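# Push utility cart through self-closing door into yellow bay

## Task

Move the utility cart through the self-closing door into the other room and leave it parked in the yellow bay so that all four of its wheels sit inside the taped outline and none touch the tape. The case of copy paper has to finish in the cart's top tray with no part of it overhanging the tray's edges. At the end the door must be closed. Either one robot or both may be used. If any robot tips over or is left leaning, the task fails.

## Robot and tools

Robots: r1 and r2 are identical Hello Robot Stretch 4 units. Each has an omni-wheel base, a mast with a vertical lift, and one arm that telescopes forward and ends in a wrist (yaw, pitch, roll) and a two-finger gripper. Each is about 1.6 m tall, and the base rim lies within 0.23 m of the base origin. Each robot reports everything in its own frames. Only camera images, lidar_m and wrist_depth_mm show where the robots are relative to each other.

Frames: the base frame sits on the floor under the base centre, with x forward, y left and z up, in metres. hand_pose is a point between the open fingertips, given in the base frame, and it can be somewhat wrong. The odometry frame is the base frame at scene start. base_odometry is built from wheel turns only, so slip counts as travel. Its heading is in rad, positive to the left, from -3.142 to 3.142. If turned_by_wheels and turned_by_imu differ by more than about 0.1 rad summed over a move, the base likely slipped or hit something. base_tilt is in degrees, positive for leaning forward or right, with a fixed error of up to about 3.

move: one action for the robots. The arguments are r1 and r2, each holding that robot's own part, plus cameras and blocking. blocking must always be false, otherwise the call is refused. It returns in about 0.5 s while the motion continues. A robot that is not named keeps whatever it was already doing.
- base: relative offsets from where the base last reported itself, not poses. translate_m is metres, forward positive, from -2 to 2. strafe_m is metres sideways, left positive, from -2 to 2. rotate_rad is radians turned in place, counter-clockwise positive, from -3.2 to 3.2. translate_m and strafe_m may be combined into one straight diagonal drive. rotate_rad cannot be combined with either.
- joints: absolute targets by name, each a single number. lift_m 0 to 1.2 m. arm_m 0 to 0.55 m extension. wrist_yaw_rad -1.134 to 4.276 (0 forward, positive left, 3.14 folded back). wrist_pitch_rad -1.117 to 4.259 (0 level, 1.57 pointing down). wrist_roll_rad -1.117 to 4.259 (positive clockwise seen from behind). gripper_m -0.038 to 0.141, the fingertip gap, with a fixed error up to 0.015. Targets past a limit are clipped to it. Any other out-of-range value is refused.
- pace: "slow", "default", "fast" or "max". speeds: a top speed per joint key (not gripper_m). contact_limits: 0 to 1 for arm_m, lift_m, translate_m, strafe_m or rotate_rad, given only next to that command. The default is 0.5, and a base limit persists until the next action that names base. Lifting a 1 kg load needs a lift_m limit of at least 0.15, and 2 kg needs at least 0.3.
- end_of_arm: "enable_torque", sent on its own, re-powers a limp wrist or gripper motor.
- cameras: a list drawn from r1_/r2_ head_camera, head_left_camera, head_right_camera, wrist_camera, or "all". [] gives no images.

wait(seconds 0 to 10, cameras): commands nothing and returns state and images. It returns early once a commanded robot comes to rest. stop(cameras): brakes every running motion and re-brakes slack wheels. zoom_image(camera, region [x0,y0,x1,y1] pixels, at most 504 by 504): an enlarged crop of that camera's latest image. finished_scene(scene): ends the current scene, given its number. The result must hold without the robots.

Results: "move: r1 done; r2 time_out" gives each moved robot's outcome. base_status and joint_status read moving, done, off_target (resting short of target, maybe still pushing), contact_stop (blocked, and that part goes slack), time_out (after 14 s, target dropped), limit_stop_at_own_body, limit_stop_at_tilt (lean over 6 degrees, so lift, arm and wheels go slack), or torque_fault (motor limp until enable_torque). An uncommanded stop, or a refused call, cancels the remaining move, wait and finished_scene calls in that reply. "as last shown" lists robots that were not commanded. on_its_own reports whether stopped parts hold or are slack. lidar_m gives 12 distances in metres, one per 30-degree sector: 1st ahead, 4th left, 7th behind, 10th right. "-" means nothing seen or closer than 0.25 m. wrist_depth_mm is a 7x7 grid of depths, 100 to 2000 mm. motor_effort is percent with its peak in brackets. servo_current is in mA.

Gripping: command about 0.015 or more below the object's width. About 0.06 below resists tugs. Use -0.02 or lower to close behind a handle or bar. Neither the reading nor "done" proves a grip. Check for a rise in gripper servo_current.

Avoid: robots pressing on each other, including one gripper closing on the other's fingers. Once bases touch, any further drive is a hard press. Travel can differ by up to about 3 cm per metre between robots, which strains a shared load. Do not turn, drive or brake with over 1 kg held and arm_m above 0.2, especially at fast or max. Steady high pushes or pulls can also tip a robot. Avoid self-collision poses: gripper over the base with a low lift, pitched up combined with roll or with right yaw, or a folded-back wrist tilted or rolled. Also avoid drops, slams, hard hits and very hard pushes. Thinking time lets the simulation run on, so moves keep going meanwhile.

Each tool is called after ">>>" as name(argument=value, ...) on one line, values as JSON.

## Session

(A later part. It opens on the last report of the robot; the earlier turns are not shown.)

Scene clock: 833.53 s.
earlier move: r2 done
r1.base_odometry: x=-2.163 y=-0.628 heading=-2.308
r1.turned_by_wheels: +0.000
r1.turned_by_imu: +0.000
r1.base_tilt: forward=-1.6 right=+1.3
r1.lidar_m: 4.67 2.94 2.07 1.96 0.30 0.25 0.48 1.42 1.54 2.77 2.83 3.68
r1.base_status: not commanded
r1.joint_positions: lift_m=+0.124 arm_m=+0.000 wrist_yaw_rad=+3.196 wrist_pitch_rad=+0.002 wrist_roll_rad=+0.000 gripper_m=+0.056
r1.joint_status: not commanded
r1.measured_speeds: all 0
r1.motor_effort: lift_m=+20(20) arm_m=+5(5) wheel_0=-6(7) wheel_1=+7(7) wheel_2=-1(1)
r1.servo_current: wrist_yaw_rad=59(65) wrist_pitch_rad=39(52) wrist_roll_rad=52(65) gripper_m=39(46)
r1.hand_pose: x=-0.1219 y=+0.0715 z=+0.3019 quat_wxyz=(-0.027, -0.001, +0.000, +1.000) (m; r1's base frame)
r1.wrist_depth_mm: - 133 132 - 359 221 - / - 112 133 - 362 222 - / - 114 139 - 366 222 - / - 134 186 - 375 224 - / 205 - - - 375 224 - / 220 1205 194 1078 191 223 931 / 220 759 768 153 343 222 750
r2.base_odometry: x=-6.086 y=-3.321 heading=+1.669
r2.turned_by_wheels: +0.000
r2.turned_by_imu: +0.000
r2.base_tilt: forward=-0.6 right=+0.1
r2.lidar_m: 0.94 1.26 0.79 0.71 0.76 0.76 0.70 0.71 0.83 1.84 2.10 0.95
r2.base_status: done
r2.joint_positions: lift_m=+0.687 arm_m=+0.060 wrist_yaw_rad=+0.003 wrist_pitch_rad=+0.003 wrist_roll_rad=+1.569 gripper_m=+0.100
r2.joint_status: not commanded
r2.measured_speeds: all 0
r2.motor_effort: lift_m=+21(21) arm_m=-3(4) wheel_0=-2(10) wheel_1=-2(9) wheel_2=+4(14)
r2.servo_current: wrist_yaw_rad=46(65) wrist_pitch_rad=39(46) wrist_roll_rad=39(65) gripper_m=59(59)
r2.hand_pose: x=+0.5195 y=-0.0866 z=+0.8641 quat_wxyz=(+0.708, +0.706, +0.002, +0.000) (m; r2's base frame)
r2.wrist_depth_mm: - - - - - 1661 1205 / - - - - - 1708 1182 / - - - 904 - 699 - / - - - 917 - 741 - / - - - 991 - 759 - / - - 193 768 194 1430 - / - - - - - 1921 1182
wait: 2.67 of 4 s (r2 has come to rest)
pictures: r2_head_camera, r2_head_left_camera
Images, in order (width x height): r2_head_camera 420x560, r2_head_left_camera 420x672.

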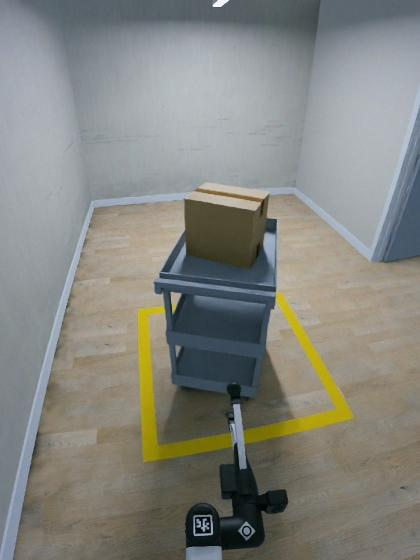

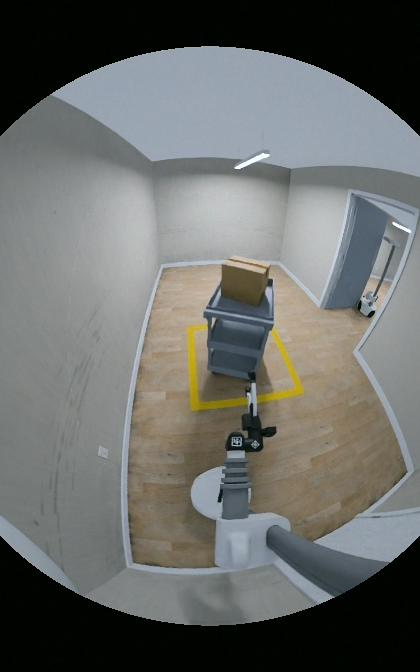

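>>> move(blocking=false, cameras=[], r2={"base":{"translate_m":0.49},"pace":"default","contact_limits":{"translate_m":0.3}})

>>> wait(seconds=4, cameras=[])

>>> move(blocking=false, cameras=[], r2={"joints":{"gripper_m":-0.015}})

>>> wait(seconds=2, cameras=["r2_head_camera"])

>>> move(blocking=false, cameras=[], r2={"base":{"translate_m":-0.1,"strafe_m":0.02},"pace":"slow"})

>>> wait(seconds=3, cameras=[])

>>> move(blocking=false, cameras=[], r1={"base":{"translate_m":0.6}}, r2={"joints":{"gripper_m":0.1}})

>>> wait(seconds=1.5, cameras=[])

>>> move(blocking=false, cameras=[], r2={"base":{"translate_m":-0.4}})

>>> wait(seconds=4, cameras=["r2_head_camera","r2_head_left_camera","r1_head_left_camera"])

>>> zoom_image(camera="r2_head_camera", region=[0, 140, 420, 560])

Scene clock: 853.60 s.
move: r2 moving
r1: as last shown
r1.lidar_m: 4.68 2.95 2.10 1.95 0.31 0.25 0.48 1.44 1.52 2.74 2.85 3.65
r1.motor_effort: lift_m=+20(20) arm_m=+4(5) wheel_0=-6(6) wheel_1=+7(7) wheel_2=-1(1)
r1.servo_current: wrist_yaw_rad=46(78) wrist_pitch_rad=46(46) wrist_roll_rad=52(65) gripper_m=46(46)
r1.wrist_depth_mm: - 133 133 - 357 222 - / - 112 132 - 364 222 - / - 114 138 - 368 222 - / - 134 185 - 375 222 - / 205 - - - 375 223 - / 219 1229 193 1078 191 224 931 / 219 759 750 154 345 222 741
r2.base_odometry: x=-6.089 y=-3.290 heading=+1.669
r2.turned_by_wheels: +0.000
r2.turned_by_imu: +0.001
r2.base_tilt: forward=-0.7 right=+0.0
r2.lidar_m: 0.89 1.26 0.81 0.73 0.74 0.80 0.72 0.75 0.86 1.90 2.07 0.93
r2.base_status: translate_m moving
r2.joint_positions: lift_m=+0.687 arm_m=+0.060 wrist_yaw_rad=+0.003 wrist_pitch_rad=+0.003 wrist_roll_rad=+1.569 gripper_m=+0.100
r2.joint_status: not commanded
r2.measured_speeds: translate_m=+0.121 strafe_m=+0.000 rotate_rad=+0.000 lift_m=+0.000 arm_m=+0.000 wrist_yaw_rad=+0.000 wrist_pitch_rad=+0.000 wrist_roll_rad=+0.000
r2.motor_effort: lift_m=+21(21) arm_m=-3(4) wheel_0=+7(9) wheel_1=+8(8) wheel_2=-13(13)
r2.servo_current: wrist_yaw_rad=46(59) wrist_pitch_rad=46(46) wrist_roll_rad=46(52) gripper_m=52(59)
r2.contact_limits: translate_m 0.3
r2.hand_pose: x=+0.5195 y=-0.0866 z=+0.8641 quat_wxyz=(+0.708, +0.706, +0.002, +0.000) (m; r2's base frame)
r2.wrist_depth_mm: - - - - - 1661 1160 / - - - - - 1708 1182 / - - - 878 - 683 - / - - 946 904 - 707 - / - - - 976 - 750 - / - - 193 759 194 1397 1205 / - - - - - 1863 1229
pictures: none
No camera images: "cameras" was empty.

Scene clock: 856.23 s.
earlier move: r2 done
r1.base_odometry: x=-2.163 y=-0.628 heading=-2.308
r1.turned_by_wheels: +0.000
r1.turned_by_imu: +0.000
r1.base_tilt: forward=-1.6 right=+1.3
r1.lidar_m: 4.66 2.95 2.08 1.95 0.31 0.25 0.48 1.43 1.54 2.77 2.84 3.67
r1.base_status: not commanded
r1.joint_positions: lift_m=+0.124 arm_m=+0.000 wrist_yaw_rad=+3.196 wrist_pitch_rad=+0.002 wrist_roll_rad=+0.000 gripper_m=+0.056
r1.joint_status: not commanded
r1.measured_speeds: all 0
r1.motor_effort: lift_m=+19(20) arm_m=+5(5) wheel_0=-6(7) wheel_1=+7(7) wheel_2=-1(1)
r1.servo_current: wrist_yaw_rad=39(78) wrist_pitch_rad=46(46) wrist_roll_rad=52(65) gripper_m=39(52)
r1.hand_pose: x=-0.1219 y=+0.0715 z=+0.3019 quat_wxyz=(-0.027, -0.001, +0.000, +1.000) (m; r1's base frame)
r1.wrist_depth_mm: - 133 133 - 357 221 - / - 111 132 - 364 221 - / - 114 138 - 373 223 - / - 134 185 - 373 223 - / 205 - - - 375 222 - / 220 1205 193 1078 191 224 917 / 218 768 750 153 343 224 750
r2.base_odometry: x=-6.134 y=-2.834 heading=+1.669
r2.turned_by_wheels: +0.000
r2.turned_by_imu: +0.001
r2.base_tilt: forward=-0.6 right=+0.1
r2.lidar_m: 0.49 0.59 0.90 0.82 0.81 1.01 1.18 1.17 1.46 1.98 2.00 0.47
r2.base_status: done
r2.joint_positions: lift_m=+0.687 arm_m=+0.060 wrist_yaw_rad=+0.003 wrist_pitch_rad=+0.003 wrist_roll_rad=+1.569 gripper_m=+0.100
r2.joint_status: not commanded
r2.measured_speeds: all 0
r2.motor_effort: lift_m=+21(21) arm_m=-3(4) wheel_0=+2(12) wheel_1=+3(9) wheel_2=-3(15)
r2.servo_current: wrist_yaw_rad=52(59) wrist_pitch_rad=39(46) wrist_roll_rad=52(59) gripper_m=46(59)
r2.contact_limits: translate_m 0.3
r2.hand_pose: x=+0.5195 y=-0.0867 z=+0.8641 quat_wxyz=(+0.708, +0.706, +0.002, +0.000) (m; r2's base frame)
r2.wrist_depth_mm: - - - 161 216 1464 - / - - 535 167 224 788 - / - 442 433 176 233 - - / - - 466 182 242 842 - / - - 496 191 251 - - / - - 195 196 194 - - / - - - - - 1863 492
wait: 2.63 of 4 s (r2 has come to rest)
pictures: none
No camera images: "cameras" was empty.

Scene clock: 856.73 s.
move: r2 moving
r1: as last shown
r1.lidar_m: 4.65 2.94 2.08 1.97 0.30 0.25 0.49 1.42 1.54 2.77 2.84 3.65
r1.motor_effort: lift_m=+20(20) arm_m=+4(5) wheel_0=-6(6) wheel_1=+7(7) wheel_2=-1(1)
r1.servo_current: wrist_yaw_rad=46(78) wrist_pitch_rad=33(46) wrist_roll_rad=52(65) gripper_m=39(46)
r1.wrist_depth_mm: - 133 132 - 357 221 - / - 112 133 - 366 223 - / - 114 138 - 366 223 - / - 134 186 - 373 223 - / 206 - - - 377 223 - / 220 1205 194 1078 191 224 917 / 218 750 750 154 342 222 732
r2.base_odometry: x=-6.134 y=-2.834 heading=+1.669
r2.turned_by_wheels: +0.000
r2.turned_by_imu: +0.000
r2.base_tilt: forward=-0.7 right=+0.1
r2.lidar_m: 0.48 0.60 0.88 0.79 0.80 1.04 1.17 1.15 1.49 2.00 1.99 0.49
r2.base_status: not commanded
r2.joint_positions: lift_m=+0.687 arm_m=+0.060 wrist_yaw_rad=+0.003 wrist_pitch_rad=+0.003 wrist_roll_rad=+1.569 gripper_m=+0.083
r2.joint_status: gripper_m moving
r2.measured_speeds: all 0
r2.motor_effort: lift_m=+20(21) arm_m=-3(4) wheel_0=+2(3) wheel_1=+3(3) wheel_2=-4(4)
r2.servo_current: wrist_yaw_rad=52(52) wrist_pitch_rad=39(46) wrist_roll_rad=52(59) gripper_m=117(117)
r2.contact_limits: translate_m 0.3
r2.hand_pose: x=+0.5195 y=-0.0867 z=+0.8641 quat_wxyz=(+0.708, +0.706, +0.002, +0.000) (m; r2's base frame)
r2.wrist_depth_mm: - - - 160 216 1499 - / - - 535 167 224 788 - / - 442 436 175 234 - - / - - 466 181 242 854 - / - - 504 191 250 - - / - - 196 196 190 - - / - - - - - 1756 496
pictures: none
No camera images: "cameras" was empty.

Scene clock: 858.13 s.
earlier move: r2 done
r1.base_odometry: x=-2.163 y=-0.628 heading=-2.308
r1.turned_by_wheels: +0.000
r1.turned_by_imu: +0.000
r1.base_tilt: forward=-1.6 right=+1.3
r1.lidar_m: 4.67 2.96 2.08 1.96 0.28 0.25 0.48 1.45 1.53 2.77 2.83 3.70
r1.base_status: not commanded
r1.joint_positions: lift_m=+0.124 arm_m=+0.000 wrist_yaw_rad=+3.196 wrist_pitch_rad=+0.002 wrist_roll_rad=+0.000 gripper_m=+0.056
r1.joint_status: not commanded
r1.measured_speeds: all 0
r1.motor_effort: lift_m=+19(20) arm_m=+4(5) wheel_0=-6(7) wheel_1=+7(7) wheel_2=-1(1)
r1.servo_current: wrist_yaw_rad=52(78) wrist_pitch_rad=46(46) wrist_roll_rad=65(72) gripper_m=39(46)
r1.hand_pose: x=-0.1219 y=+0.0715 z=+0.3019 quat_wxyz=(-0.027, -0.001, +0.000, +1.000) (m; r1's base frame)
r1.wrist_depth_mm: - 133 132 - 362 222 - / - 111 133 - 362 222 - / - 114 139 - 368 222 - / - 134 186 - 373 222 - / 205 - - - 375 223 - / 219 1229 194 1098 191 224 931 / 219 750 759 153 342 223 741
r2.base_odometry: x=-6.134 y=-2.834 heading=+1.669
r2.turned_by_wheels: +0.000
r2.turned_by_imu: +0.000
r2.base_tilt: forward=-0.7 right=+0.0
r2.lidar_m: 0.51 0.54 0.91 0.81 0.83 1.02 1.19 1.17 1.48 1.98 2.02 0.48
r2.base_status: not commanded
r2.joint_positions: lift_m=+0.687 arm_m=+0.060 wrist_yaw_rad=+0.003 wrist_pitch_rad=+0.003 wrist_roll_rad=+1.569 gripper_m=-0.013
r2.joint_status: all done
r2.measured_speeds: all 0
r2.motor_effort: lift_m=+20(21) arm_m=-3(4) wheel_0=+3(3) wheel_1=+3(4) wheel_2=-3(4)
r2.servo_current: wrist_yaw_rad=52(59) wrist_pitch_rad=39(52) wrist_roll_rad=52(65) gripper_m=137(267)
r2.contact_limits: translate_m 0.3
r2.hand_pose: x=+0.5195 y=-0.0867 z=+0.8641 quat_wxyz=(+0.708, +0.706, +0.002, +0.000) (m; r2's base frame)
r2.wrist_depth_mm: - - - 157 211 1464 - / - - 521 162 219 - - / - 436 430 170 227 - - / - 473 466 177 236 854 - / - - 504 183 248 - - / - - 187 191 179 1708 - / - - - - - 1618 488
wait: 1.40 of 2 s (r2 has come to rest)
pictures: r2_head_camera
Images, in order (width x height): r2_head_camera 420x560.

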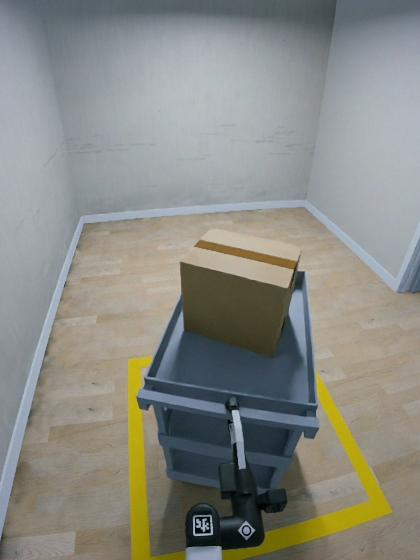

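Scene clock: 858.63 s.
move: r2 moving
r1: as last shown
r1.lidar_m: 4.67 2.95 2.08 1.97 0.30 0.25 0.48 1.43 1.53 2.76 2.84 3.67
r1.motor_effort: lift_m=+19(20) arm_m=+5(5) wheel_0=-6(6) wheel_1=+7(7) wheel_2=-1(1)
r1.servo_current: wrist_yaw_rad=46(52) wrist_pitch_rad=46(46) wrist_roll_rad=52(59) gripper_m=39(46)
r1.wrist_depth_mm: - 133 133 - 362 221 - / - 111 133 - 362 222 - / - 114 138 - 368 222 - / - 134 186 - 375 222 - / 206 - - - 377 223 - / 221 1205 193 1078 191 223 904 / 218 759 759 153 343 222 741
r2.base_odometry: x=-6.135 y=-2.846 heading=+1.669
r2.turned_by_wheels: +0.000
r2.turned_by_imu: +0.000
r2.base_tilt: forward=-0.6 right=+0.0
r2.lidar_m: 0.48 0.55 0.88 0.80 0.81 1.02 1.17 1.14 1.46 1.99 2.04 0.48
r2.base_status: translate_m moving; strafe_m moving
r2.joint_positions: lift_m=+0.687 arm_m=+0.060 wrist_yaw_rad=+0.003 wrist_pitch_rad=+0.003 wrist_roll_rad=+1.569 gripper_m=-0.013
r2.joint_status: not commanded
r2.measured_speeds: translate_m=-0.050 strafe_m=+0.011 rotate_rad=-0.001 lift_m=+0.000 arm_m=+0.000 wrist_yaw_rad=+0.000 wrist_pitch_rad=+0.000 wrist_roll_rad=+0.000
r2.motor_effort: lift_m=+20(21) arm_m=-4(4) wheel_0=-3(10) wheel_1=-6(7) wheel_2=+11(13)
r2.servo_current: wrist_yaw_rad=52(52) wrist_pitch_rad=46(46) wrist_roll_rad=52(52) gripper_m=130(137)
r2.hand_pose: x=+0.5195 y=-0.0867 z=+0.8641 quat_wxyz=(+0.708, +0.706, +0.002, +0.000) (m; r2's base frame)
r2.wrist_depth_mm: - - - 157 210 1464 - / - - 517 162 219 - - / - 436 427 170 228 - - / - 477 466 177 237 842 - / - - 504 183 247 - - / - - 186 193 179 1708 - / - - - - - 1618 492
pictures: none
No camera images: "cameras" was empty.

Scene clock: 860.43 s.
earlier move: r2 done
r1.base_odometry: x=-2.163 y=-0.628 heading=-2.308
r1.turned_by_wheels: +0.000
r1.turned_by_imu: +0.000
r1.base_tilt: forward=-1.6 right=+1.3
r1.lidar_m: 4.66 2.97 2.05 1.96 0.30 0.25 0.47 1.45 1.54 2.76 2.83 3.69
r1.base_status: not commanded
r1.joint_positions: lift_m=+0.124 arm_m=+0.000 wrist_yaw_rad=+3.196 wrist_pitch_rad=+0.002 wrist_roll_rad=+0.000 gripper_m=+0.056
r1.joint_status: not commanded
r1.measured_speeds: all 0
r1.motor_effort: lift_m=+19(20) arm_m=+5(5) wheel_0=-6(7) wheel_1=+7(7) wheel_2=-1(1)
r1.servo_current: wrist_yaw_rad=65(72) wrist_pitch_rad=39(52) wrist_roll_rad=46(65) gripper_m=39(46)
r1.hand_pose: x=-0.1219 y=+0.0715 z=+0.3019 quat_wxyz=(-0.027, -0.001, +0.000, +1.000) (m; r1's base frame)
r1.wrist_depth_mm: - 133 132 - 359 221 - / - 111 133 - 364 223 - / - 114 138 - 366 222 - / - 134 186 - 377 222 - / 206 - - - 375 223 - / 220 1205 194 1098 191 224 904 / 218 768 759 153 343 222 750
r2.base_odometry: x=-6.144 y=-2.935 heading=+1.669
r2.turned_by_wheels: +0.000
r2.turned_by_imu: +0.001
r2.base_tilt: forward=-0.6 right=+0.0
r2.lidar_m: 0.49 0.53 0.84 0.77 0.76 1.00 1.07 1.10 1.34 2.02 2.04 0.49
r2.base_status: done
r2.joint_positions: lift_m=+0.687 arm_m=+0.060 wrist_yaw_rad=+0.003 wrist_pitch_rad=+0.003 wrist_roll_rad=+1.569 gripper_m=-0.013
r2.joint_status: not commanded
r2.measured_speeds: all 0
r2.motor_effort: lift_m=+21(21) arm_m=-3(4) wheel_0=-2(10) wheel_1=-5(9) wheel_2=+10(14)
r2.servo_current: wrist_yaw_rad=39(59) wrist_pitch_rad=46(46) wrist_roll_rad=39(59) gripper_m=124(137)
r2.hand_pose: x=+0.5195 y=-0.0867 z=+0.8641 quat_wxyz=(+0.708, +0.706, +0.002, +0.000) (m; r2's base frame)
r2.wrist_depth_mm: - - - 158 211 1464 - / - - 539 163 220 - - / - 433 430 171 229 - - / - 477 466 178 237 842 - / - - 500 183 247 - - / - - 187 191 180 1863 - / - - - - - 1576 496
wait: 1.80 of 3 s (r2 has come to rest)
pictures: none
No camera images: "cameras" was empty.

Scene clock: 860.93 s.
move: r1 moving; r2 moving
r1.base_odometry: x=-2.184 y=-0.651 heading=-2.308
r1.turned_by_wheels: +0.000
r1.turned_by_imu: +0.000
r1.base_tilt: forward=-1.6 right=+1.3
r1.lidar_m: 4.64 2.97 2.07 1.95 0.29 0.25 0.44 1.47 1.61 2.75 2.86 3.67
r1.base_status: translate_m moving
r1.joint_positions: lift_m=+0.124 arm_m=+0.000 wrist_yaw_rad=+3.196 wrist_pitch_rad=+0.002 wrist_roll_rad=+0.000 gripper_m=+0.056
r1.joint_status: not commanded
r1.measured_speeds: translate_m=+0.122 strafe_m=+0.000 rotate_rad=+0.001 lift_m=+0.000 arm_m=+0.000 wrist_yaw_rad=+0.000 wrist_pitch_rad=+0.000 wrist_roll_rad=+0.000
r1.motor_effort: lift_m=+19(20) arm_m=+4(5) wheel_0=+7(7) wheel_1=+8(9) wheel_2=-8(9)
r1.servo_current: wrist_yaw_rad=52(65) wrist_pitch_rad=46(46) wrist_roll_rad=46(52) gripper_m=39(46)
r1.hand_pose: x=-0.1219 y=+0.0715 z=+0.3019 quat_wxyz=(-0.027, -0.001, +0.000, +1.000) (m; r1's base frame)
r1.wrist_depth_mm: - 133 133 - 287 246 - / - 116 132 - 291 246 - / - 114 138 530 294 246 - / - 134 185 - 298 247 - / 205 - - 1921 300 249 - / 220 1205 193 1078 191 249 1078 / 219 759 750 143 274 759 759
r2.base_odometry: x=-6.144 y=-2.935 heading=+1.669
r2.turned_by_wheels: +0.000
r2.turned_by_imu: +0.000
r2.base_tilt: forward=-0.7 right=+0.0
r2.lidar_m: 0.48 0.54 0.87 0.78 0.78 1.01 1.08 1.10 1.32 2.02 2.04 0.47
r2.base_status: not commanded
r2.joint_positions: lift_m=+0.687 arm_m=+0.060 wrist_yaw_rad=+0.003 wrist_pitch_rad=+0.003 wrist_roll_rad=+1.569 gripper_m=+0.009
r2.joint_status: gripper_m moving
r2.measured_speeds: all 0
r2.motor_effort: lift_m=+21(21) arm_m=-4(4) wheel_0=-1(2) wheel_1=-4(5) wheel_2=+7(11)
r2.servo_current: wrist_yaw_rad=46(59) wrist_pitch_rad=33(46) wrist_roll_rad=39(52) gripper_m=78(130)
r2.hand_pose: x=+0.5195 y=-0.0867 z=+0.8641 quat_wxyz=(+0.708, +0.706, +0.002, +0.000) (m; r2's base frame)
r2.wrist_depth_mm: - - - 159 212 1499 - / - - 564 164 222 - - / - 433 430 172 229 - - / - 473 462 179 238 854 - / - - 500 185 247 - - / - - 190 191 181 1921 - / - - - - - 1618 500
pictures: none
No camera images: "cameras" was empty.

Scene clock: 862.33 s.
earlier move: r1 moving; r2 done
r1.base_odometry: x=-2.426 y=-0.917 heading=-2.308
r1.turned_by_wheels: +0.000
r1.turned_by_imu: +0.001
r1.base_tilt: forward=-1.6 right=+1.2
r1.lidar_m: 4.28 2.94 2.07 1.98 2.03 1.60 0.56 0.54 2.05 2.76 2.85 3.68
r1.base_status: translate_m moving
r1.joint_positions: lift_m=+0.124 arm_m=+0.000 wrist_yaw_rad=+3.196 wrist_pitch_rad=+0.002 wrist_roll_rad=+0.000 gripper_m=+0.056
r1.joint_status: not commanded
r1.measured_speeds: translate_m=+0.299 strafe_m=+0.000 rotate_rad=-0.002 lift_m=+0.000 arm_m=+0.000 wrist_yaw_rad=+0.000 wrist_pitch_rad=+0.000 wrist_roll_rad=+0.000
r1.motor_effort: lift_m=+19(20) arm_m=+4(5) wheel_0=+5(9) wheel_1=+6(11) wheel_2=-7(10)
r1.servo_current: wrist_yaw_rad=26(65) wrist_pitch_rad=39(52) wrist_roll_rad=46(72) gripper_m=33(52)
r1.hand_pose: x=-0.1219 y=+0.0715 z=+0.3019 quat_wxyz=(-0.027, -0.001, +0.000, +1.000) (m; r1's base frame)
r1.wrist_depth_mm: - 133 133 - - - - / - 111 133 - - - - / - 114 138 - - - - / - 134 185 - - - - / 206 1756 - - - 1618 - / 220 1205 190 1182 187 1138 1118 / 217 750 699 788 768 750 759
r2.base_odometry: x=-6.144 y=-2.935 heading=+1.669
r2.turned_by_wheels: +0.000
r2.turned_by_imu: +0.000
r2.base_tilt: forward=-0.6 right=+0.1
r2.lidar_m: 0.50 0.54 0.87 0.75 0.77 0.99 1.08 1.08 1.34 2.01 2.04 0.49
r2.base_status: not commanded
r2.joint_positions: lift_m=+0.687 arm_m=+0.060 wrist_yaw_rad=+0.003 wrist_pitch_rad=+0.003 wrist_roll_rad=+1.569 gripper_m=+0.100
r2.joint_status: all done
r2.measured_speeds: all 0
r2.motor_effort: lift_m=+21(21) arm_m=-3(4) wheel_0=-1(2) wheel_1=-4(5) wheel_2=+7(11)
r2.servo_current: wrist_yaw_rad=46(59) wrist_pitch_rad=46(52) wrist_roll_rad=39(59) gripper_m=52(130)
r2.hand_pose: x=+0.5195 y=-0.0867 z=+0.8641 quat_wxyz=(+0.708, +0.706, +0.002, +0.000) (m; r2's base frame)
r2.wrist_depth_mm: - - - 158 213 1537 - / - - 591 163 221 768 - / - 433 430 171 229 - - / - - 462 177 237 854 - / - - 492 186 246 - - / - - 195 191 193 - - / - - - - - 1863 508
wait: 1.40 of 1.5 s (r2 has come to rest)
pictures: none
No camera images: "cameras" was empty.

Scene clock: 862.83 s.
earlier move: r1 moving
move: r2 moving
r1.base_odometry: x=-2.513 y=-1.013 heading=-2.308
r1.turned_by_wheels: +0.000
r1.turned_by_imu: +0.000
r1.base_tilt: forward=-1.6 right=+1.3
r1.lidar_m: 4.14 2.97 2.10 1.98 2.07 1.73 0.97 0.79 2.25 2.73 2.84 3.64
r1.base_status: translate_m moving
r1.joint_positions: lift_m=+0.124 arm_m=+0.000 wrist_yaw_rad=+3.196 wrist_pitch_rad=+0.002 wrist_roll_rad=+0.000 gripper_m=+0.056
r1.joint_status: not commanded
r1.measured_speeds: translate_m=+0.204 strafe_m=-0.001 rotate_rad=+0.005 lift_m=+0.000 arm_m=+0.000 wrist_yaw_rad=+0.000 wrist_pitch_rad=+0.000 wrist_roll_rad=+0.000
r1.motor_effort: lift_m=+19(19) arm_m=+4(4) wheel_0=+3(5) wheel_1=+2(5) wheel_2=+0(6)
r1.servo_current: wrist_yaw_rad=59(65) wrist_pitch_rad=46(46) wrist_roll_rad=65(72) gripper_m=39(46)
r1.hand_pose: x=-0.1219 y=+0.0715 z=+0.3019 quat_wxyz=(-0.027, -0.001, +0.000, +1.000) (m; r1's base frame)
r1.wrist_depth_mm: - 133 133 - - - - / - 111 133 - - - - / - 113 137 - - - - / - 134 189 - - - - / 206 1708 - - - - - / 220 1098 190 1160 187 1138 1118 / 219 759 750 798 778 750 759
r2.base_odometry: x=-6.141 y=-2.966 heading=+1.669
r2.turned_by_wheels: +0.000
r2.turned_by_imu: +0.000
r2.base_tilt: forward=-0.7 right=+0.1
r2.lidar_m: 0.52 0.61 0.86 0.75 0.78 0.99 1.05 1.06 1.33 2.01 2.06 0.50
r2.base_status: translate_m moving
r2.joint_positions: lift_m=+0.687 arm_m=+0.060 wrist_yaw_rad=+0.003 wrist_pitch_rad=+0.003 wrist_roll_rad=+1.569 gripper_m=+0.100
r2.joint_status: not commanded
r2.measured_speeds: translate_m=-0.122 strafe_m=-0.001 rotate_rad=-0.002 lift_m=+0.000 arm_m=+0.000 wrist_yaw_rad=+0.000 wrist_pitch_rad=+0.000 wrist_roll_rad=+0.000
r2.motor_effort: lift_m=+21(21) arm_m=-3(4) wheel_0=-6(7) wheel_1=-7(9) wheel_2=+12(13)
r2.servo_current: wrist_yaw_rad=46(59) wrist_pitch_rad=46(46) wrist_roll_rad=46(59) gripper_m=52(59)
r2.hand_pose: x=+0.5195 y=-0.0867 z=+0.8641 quat_wxyz=(+0.708, +0.706, +0.002, +0.000) (m; r2's base frame)
r2.wrist_depth_mm: - - - 183 237 1661 - / - - - 190 247 820 - / - 466 455 198 256 854 - / - - 492 206 266 854 - / - - 521 274 274 - - / - - 196 221 194 - - / - - - - - 1921 492
pictures: none
No camera images: "cameras" was empty.

Scene clock: 863.93 s.
earlier move: r1 done; r2 moving
r1.base_odometry: x=-2.566 y=-1.072 heading=-2.308
r1.turned_by_wheels: +0.000
r1.turned_by_imu: +0.000
r1.base_tilt: forward=-1.6 right=+1.3
r1.lidar_m: 4.08 3.00 2.10 2.00 2.04 1.80 1.35 1.16 2.35 2.74 2.79 3.64
r1.base_status: done
r1.joint_positions: lift_m=+0.124 arm_m=+0.000 wrist_yaw_rad=+3.196 wrist_pitch_rad=+0.002 wrist_roll_rad=+0.000 gripper_m=+0.056
r1.joint_status: not commanded
r1.measured_speeds: all 0
r1.motor_effort: lift_m=+19(20) arm_m=+4(5) wheel_0=+2(5) wheel_1=+2(5) wheel_2=+0(6)
r1.servo_current: wrist_yaw_rad=52(85) wrist_pitch_rad=33(46) wrist_roll_rad=59(72) gripper_m=39(46)
r1.hand_pose: x=-0.1219 y=+0.0715 z=+0.3019 quat_wxyz=(-0.027, -0.001, +0.000, +1.000) (m; r1's base frame)
r1.wrist_depth_mm: - 133 133 - - - - / - 114 133 - - - - / - 113 138 - - - - / - 134 183 - - - - / 206 - - 1661 - 1576 1756 / 221 1098 191 1182 187 1160 1098 / 219 759 750 788 778 759 759
r2.base_odometry: x=-6.115 y=-3.226 heading=+1.669
r2.turned_by_wheels: +0.000
r2.turned_by_imu: +0.000
r2.base_tilt: forward=-0.7 right=+0.0
r2.lidar_m: 0.76 1.26 0.80 0.73 0.73 0.90 0.79 0.81 0.98 2.05 2.09 0.76
r2.base_status: translate_m moving
r2.joint_positions: lift_m=+0.687 arm_m=+0.060 wrist_yaw_rad=+0.003 wrist_pitch_rad=+0.003 wrist_roll_rad=+1.569 gripper_m=+0.100
r2.joint_status: not commanded
r2.measured_speeds: translate_m=-0.235 strafe_m=-0.002 rotate_rad=-0.004 lift_m=+0.000 arm_m=+0.000 wrist_yaw_rad=+0.000 wrist_pitch_rad=+0.000 wrist_roll_rad=+0.000
r2.motor_effort: lift_m=+21(21) arm_m=-4(4) wheel_0=-4(11) wheel_1=-4(10) wheel_2=+4(13)
r2.servo_current: wrist_yaw_rad=39(59) wrist_pitch_rad=39(46) wrist_roll_rad=39(59) gripper_m=52(59)
r2.hand_pose: x=+0.5195 y=-0.0867 z=+0.8641 quat_wxyz=(+0.708, +0.706, +0.002, +0.000) (m; r2's base frame)
r2.wrist_depth_mm: - - - - - 1708 1160 / - - - 492 - 1576 496 / - - 798 504 1118 - 508 / - - 759 530 1138 - 525 / - - 809 549 554 - 549 / - - 193 559 193 574 580 / - - - - - 1808 1138
wait: 1.10 of 4 s (r1 has come to rest)
pictures: r1_head_left_camera, r2_head_camera, r2_head_left_camera
Images, in order (width x height): r1_head_left_camera 420x672, r2_head_camera 420x560, r2_head_left_camera 420x672.

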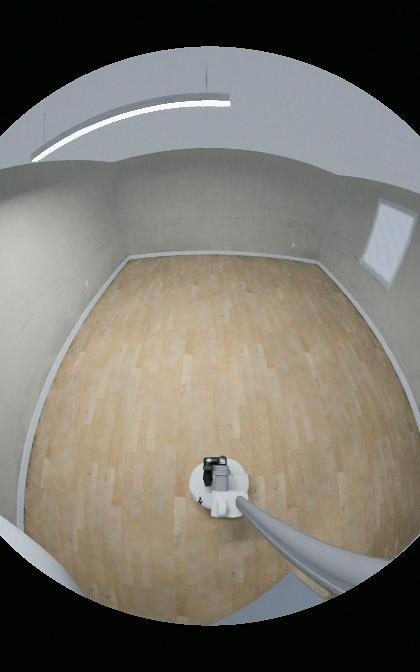

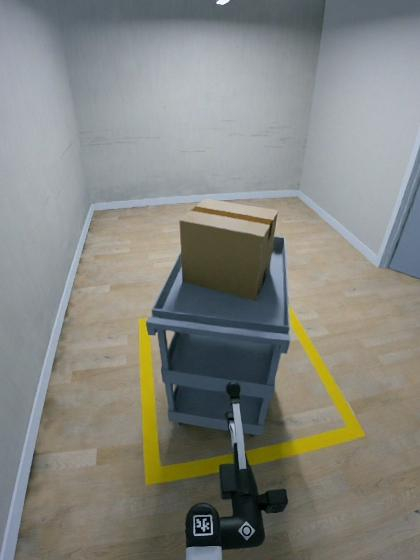

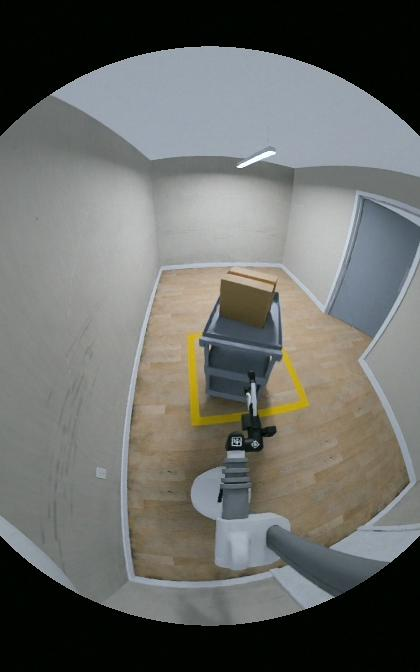

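Scaled by 1.200 from the camera's 420x560 image, which has a finer 1200x1600 frame.

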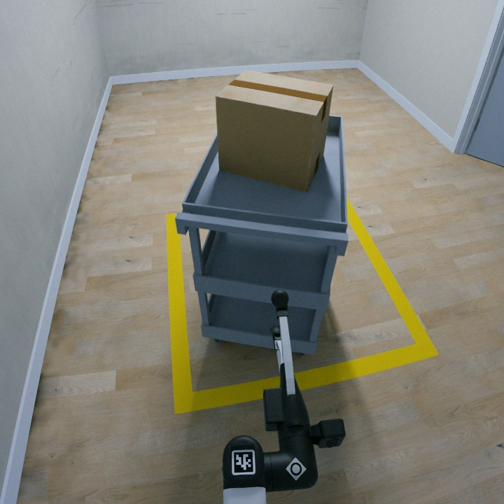

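>>> wait(seconds=2, cameras=["r1_head_left_camera","r2_head_camera","r2_head_left_camera","r2_head_right_camera"])

Scene clock: 877.83 s.
earlier move: r2 done
r1.base_odometry: x=-2.566 y=-1.072 heading=-2.308
r1.turned_by_wheels: +0.000
r1.turned_by_imu: +0.000
r1.base_tilt: forward=-1.6 right=+1.3
r1.lidar_m: 4.07 3.00 2.10 1.98 2.05 1.77 1.69 1.77 2.34 2.76 2.79 3.64
r1.base_status: done
r1.joint_positions: lift_m=+0.124 arm_m=+0.000 wrist_yaw_rad=+3.196 wrist_pitch_rad=+0.002 wrist_roll_rad=+0.000 gripper_m=+0.056
r1.joint_status: not commanded
r1.measured_speeds: all 0
r1.motor_effort: lift_m=+19(20) arm_m=+4(5) wheel_0=+2(5) wheel_1=+2(5) wheel_2=+0(6)
r1.servo_current: wrist_yaw_rad=39(85) wrist_pitch_rad=46(52) wrist_roll_rad=33(72) gripper_m=39(46)
r1.hand_pose: x=-0.1219 y=+0.0715 z=+0.3019 quat_wxyz=(-0.027, -0.001, +0.000, +1.000) (m; r1's base frame)
r1.wrist_depth_mm: - 133 133 - - - - / - 114 133 - - - - / - 113 138 - - - - / - 134 183 - - - - / 206 1708 - 1661 - 1537 1708 / 221 1205 194 1160 187 1118 1098 / 219 741 750 798 778 759 750
r2.base_odometry: x=-6.105 y=-3.333 heading=+1.669
r2.turned_by_wheels: +0.000
r2.turned_by_imu: +0.001
r2.base_tilt: forward=-0.7 right=+0.1
r2.lidar_m: 0.86 1.21 0.77 0.69 0.72 0.75 0.67 0.70 0.81 1.80 2.10 0.88
r2.base_status: done
r2.joint_positions: lift_m=+0.687 arm_m=+0.060 wrist_yaw_rad=+0.003 wrist_pitch_rad=+0.003 wrist_roll_rad=+1.569 gripper_m=+0.100
r2.joint_status: not commanded
r2.measured_speeds: all 0
r2.motor_effort: lift_m=+21(21) arm_m=-3(4) wheel_0=-4(11) wheel_1=-2(10) wheel_2=+2(13)
r2.servo_current: wrist_yaw_rad=52(59) wrist_pitch_rad=46(52) wrist_roll_rad=46(65) gripper_m=52(59)
r2.hand_pose: x=+0.5195 y=-0.0867 z=+0.8641 quat_wxyz=(+0.708, +0.706, +0.002, +0.000) (m; r2's base frame)
r2.wrist_depth_mm: - - - - - 1661 1182 / - - - - - 1708 1160 / - - - 621 - 615 - / - - 891 640 - 634 - / - - 931 891 - 661 - / - - 193 691 186 691 1205 / - - - - - 1921 1182
wait: 0.00 of 2 s (r2 has come to rest)
pictures: r1_head_left_camera, r2_head_camera, r2_head_left_camera, r2_head_right_camera
Images, in order (width x height): r1_head_left_camera 420x672, r2_head_camera 420x560, r2_head_left_camera 420x672, r2_head_right_camera 420x672.

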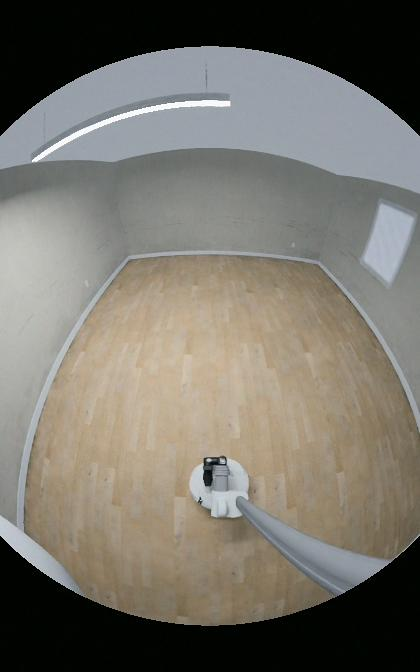

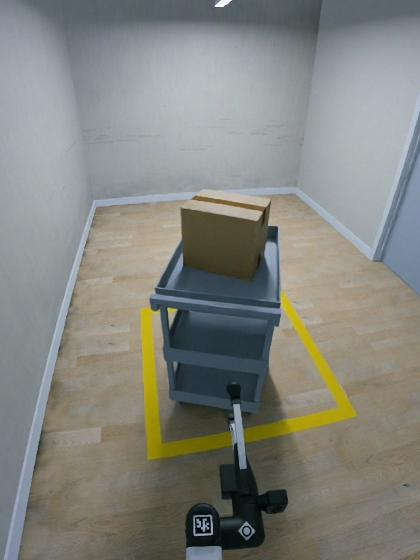

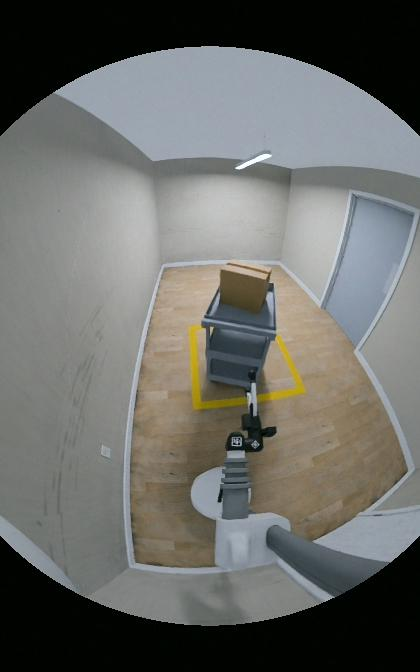

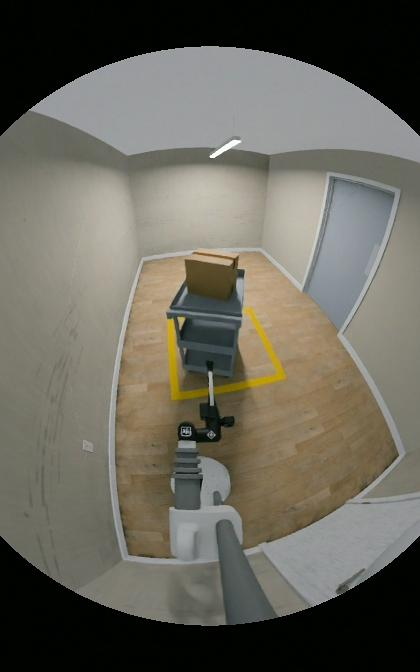

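>>> move(blocking=false, cameras=[], r2={"base":{"strafe_m":-0.75}})

>>> wait(seconds=6, cameras=["r2_head_camera","r2_head_left_camera"])

>>> zoom_image(camera="r2_head_camera", region=[0, 200, 300, 500])

>>> zoom_image(camera="r2_head_left_camera", region=[100, 250, 300, 450])

Scene clock: 885.87 s.
move: r2 moving
r1: as last shown
r1.lidar_m: 4.07 3.00 2.10 1.99 2.04 1.82 1.70 1.77 2.35 2.72 2.81 3.66
r1.motor_effort: lift_m=+20(20) arm_m=+4(4) wheel_0=+2(2) wheel_1=+2(3) wheel_2=+0(0)
r1.servo_current: wrist_yaw_rad=59(72) wrist_pitch_rad=39(46) wrist_roll_rad=39(59) gripper_m=39(39)
r1.wrist_depth_mm: - 133 133 - - - - / - 114 133 - - - - / - 113 138 - - - - / - 134 183 - - - - / 206 1756 - 1661 - 1618 1708 / 220 1205 194 1205 187 1160 1098 / 220 750 741 788 788 759 759
r2.base_odometry: x=-6.069 y=-3.329 heading=+1.669
r2.turned_by_wheels: +0.000
r2.turned_by_imu: +0.001
r2.base_tilt: forward=-0.7 right=+0.1
r2.lidar_m: 0.85 1.30 0.81 0.74 0.74 0.77 0.69 0.68 0.82 1.80 2.07 0.85
r2.base_status: strafe_m moving
r2.joint_positions: lift_m=+0.687 arm_m=+0.060 wrist_yaw_rad=+0.003 wrist_pitch_rad=+0.003 wrist_roll_rad=+1.569 gripper_m=+0.100
r2.joint_status: not commanded
r2.measured_speeds: translate_m=-0.001 strafe_m=-0.141 rotate_rad=+0.004 lift_m=+0.000 arm_m=+0.000 wrist_yaw_rad=+0.000 wrist_pitch_rad=+0.000 wrist_roll_rad=+0.000
r2.motor_effort: lift_m=+21(21) arm_m=-3(4) wheel_0=+12(12) wheel_1=-11(12) wheel_2=+0(4)
r2.servo_current: wrist_yaw_rad=52(52) wrist_pitch_rad=46(46) wrist_roll_rad=52(59) gripper_m=52(52)
r2.hand_pose: x=+0.5195 y=-0.0867 z=+0.8641 quat_wxyz=(+0.708, +0.706, +0.002, +0.000) (m; r2's base frame)
r2.wrist_depth_mm: - - - - - 1661 1160 / - - - - - 1708 1182 / - - - 615 - 609 - / - - 866 640 - 621 - / - - 917 661 - 661 - / - - 193 676 187 683 1281 / - - - - - 1708 1205
pictures: none
No camera images: "cameras" was empty.

Scene clock: 889.20 s.
earlier move: r2 done
r1.base_odometry: x=-2.566 y=-1.072 heading=-2.308
r1.turned_by_wheels: +0.000
r1.turned_by_imu: +0.000
r1.base_tilt: forward=-1.6 right=+1.3
r1.lidar_m: 4.06 2.99 2.10 1.98 2.03 1.81 1.69 1.76 2.33 2.72 2.80 3.67
r1.base_status: not commanded
r1.joint_positions: lift_m=+0.124 arm_m=+0.000 wrist_yaw_rad=+3.196 wrist_pitch_rad=+0.002 wrist_roll_rad=+0.000 gripper_m=+0.056
r1.joint_status: not commanded
r1.measured_speeds: all 0
r1.motor_effort: lift_m=+19(20) arm_m=+4(5) wheel_0=+1(3) wheel_1=+2(3) wheel_2=+0(1)
r1.servo_current: wrist_yaw_rad=39(72) wrist_pitch_rad=46(46) wrist_roll_rad=52(65) gripper_m=46(46)
r1.hand_pose: x=-0.1219 y=+0.0715 z=+0.3019 quat_wxyz=(-0.027, -0.001, +0.000, +1.000) (m; r1's base frame)
r1.wrist_depth_mm: - 133 133 - - - - / - 114 133 - - - - / - 113 138 - - - - / - 134 183 - - - - / 207 1708 - 1661 - 1618 1708 / 221 1229 193 1182 187 1118 1098 / 218 750 750 788 788 768 750
r2.base_odometry: x=-5.358 y=-3.259 heading=+1.669
r2.turned_by_wheels: +0.000
r2.turned_by_imu: +0.000
r2.base_tilt: forward=-0.6 right=+0.0
r2.lidar_m: 1.37 0.95 1.59 1.47 1.00 0.54 0.57 0.56 0.68 1.33 1.35 1.70
r2.base_status: done
r2.joint_positions: lift_m=+0.687 arm_m=+0.060 wrist_yaw_rad=+0.003 wrist_pitch_rad=+0.003 wrist_roll_rad=+1.569 gripper_m=+0.100
r2.joint_status: not commanded
r2.measured_speeds: all 0
r2.motor_effort: lift_m=+20(21) arm_m=-3(4) wheel_0=+2(15) wheel_1=-3(13) wheel_2=+0(4)
r2.servo_current: wrist_yaw_rad=39(65) wrist_pitch_rad=39(52) wrist_roll_rad=46(59) gripper_m=59(59)
r2.hand_pose: x=+0.5195 y=-0.0867 z=+0.8641 quat_wxyz=(+0.708, +0.706, +0.002, +0.000) (m; r2's base frame)
r2.wrist_depth_mm: - - - - - 1708 1160 / - - - - - 1708 1182 / - - - - - 1708 1182 / - - - - - 1756 1205 / - - - - - 1708 1205 / - - 192 - 193 1537 1205 / - - - - - 1708 1078
wait: 3.33 of 6 s (r2 has come to rest)
pictures: r2_head_camera, r2_head_left_camera
Images, in order (width x height): r2_head_camera 420x560, r2_head_left_camera 420x672.

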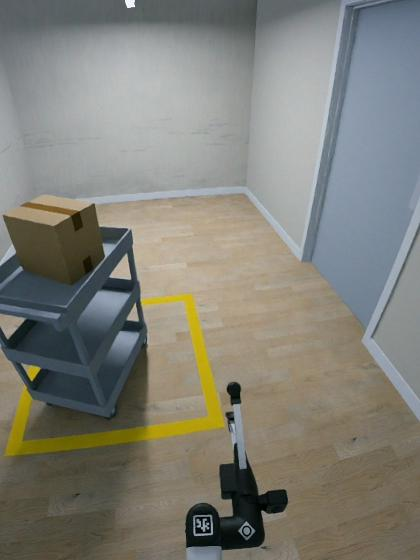

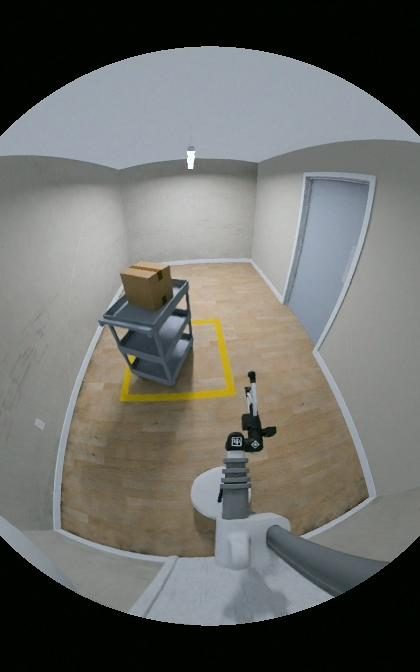

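Scaled by 1.680 from the camera's 420x560 image, which has a finer 1200x1600 frame.

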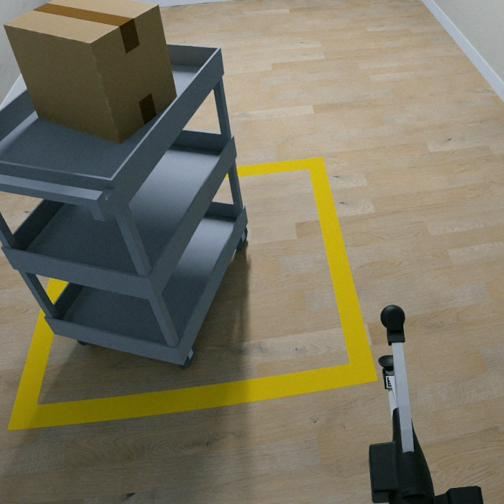

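Scaled by 2.520 from the camera's 420x672 image, which has a finer 600x960 frame.

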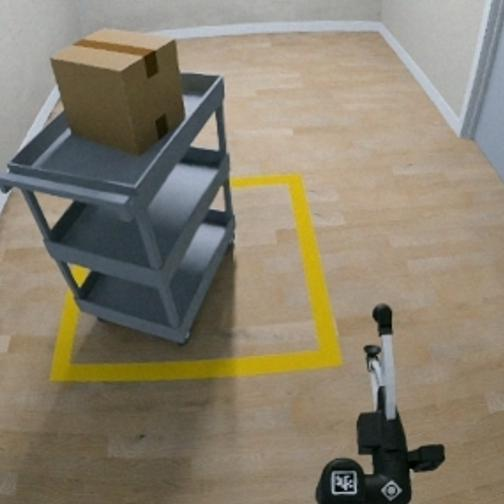

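>>> finished_scene(scene=2)

The scene is finished: the task was done.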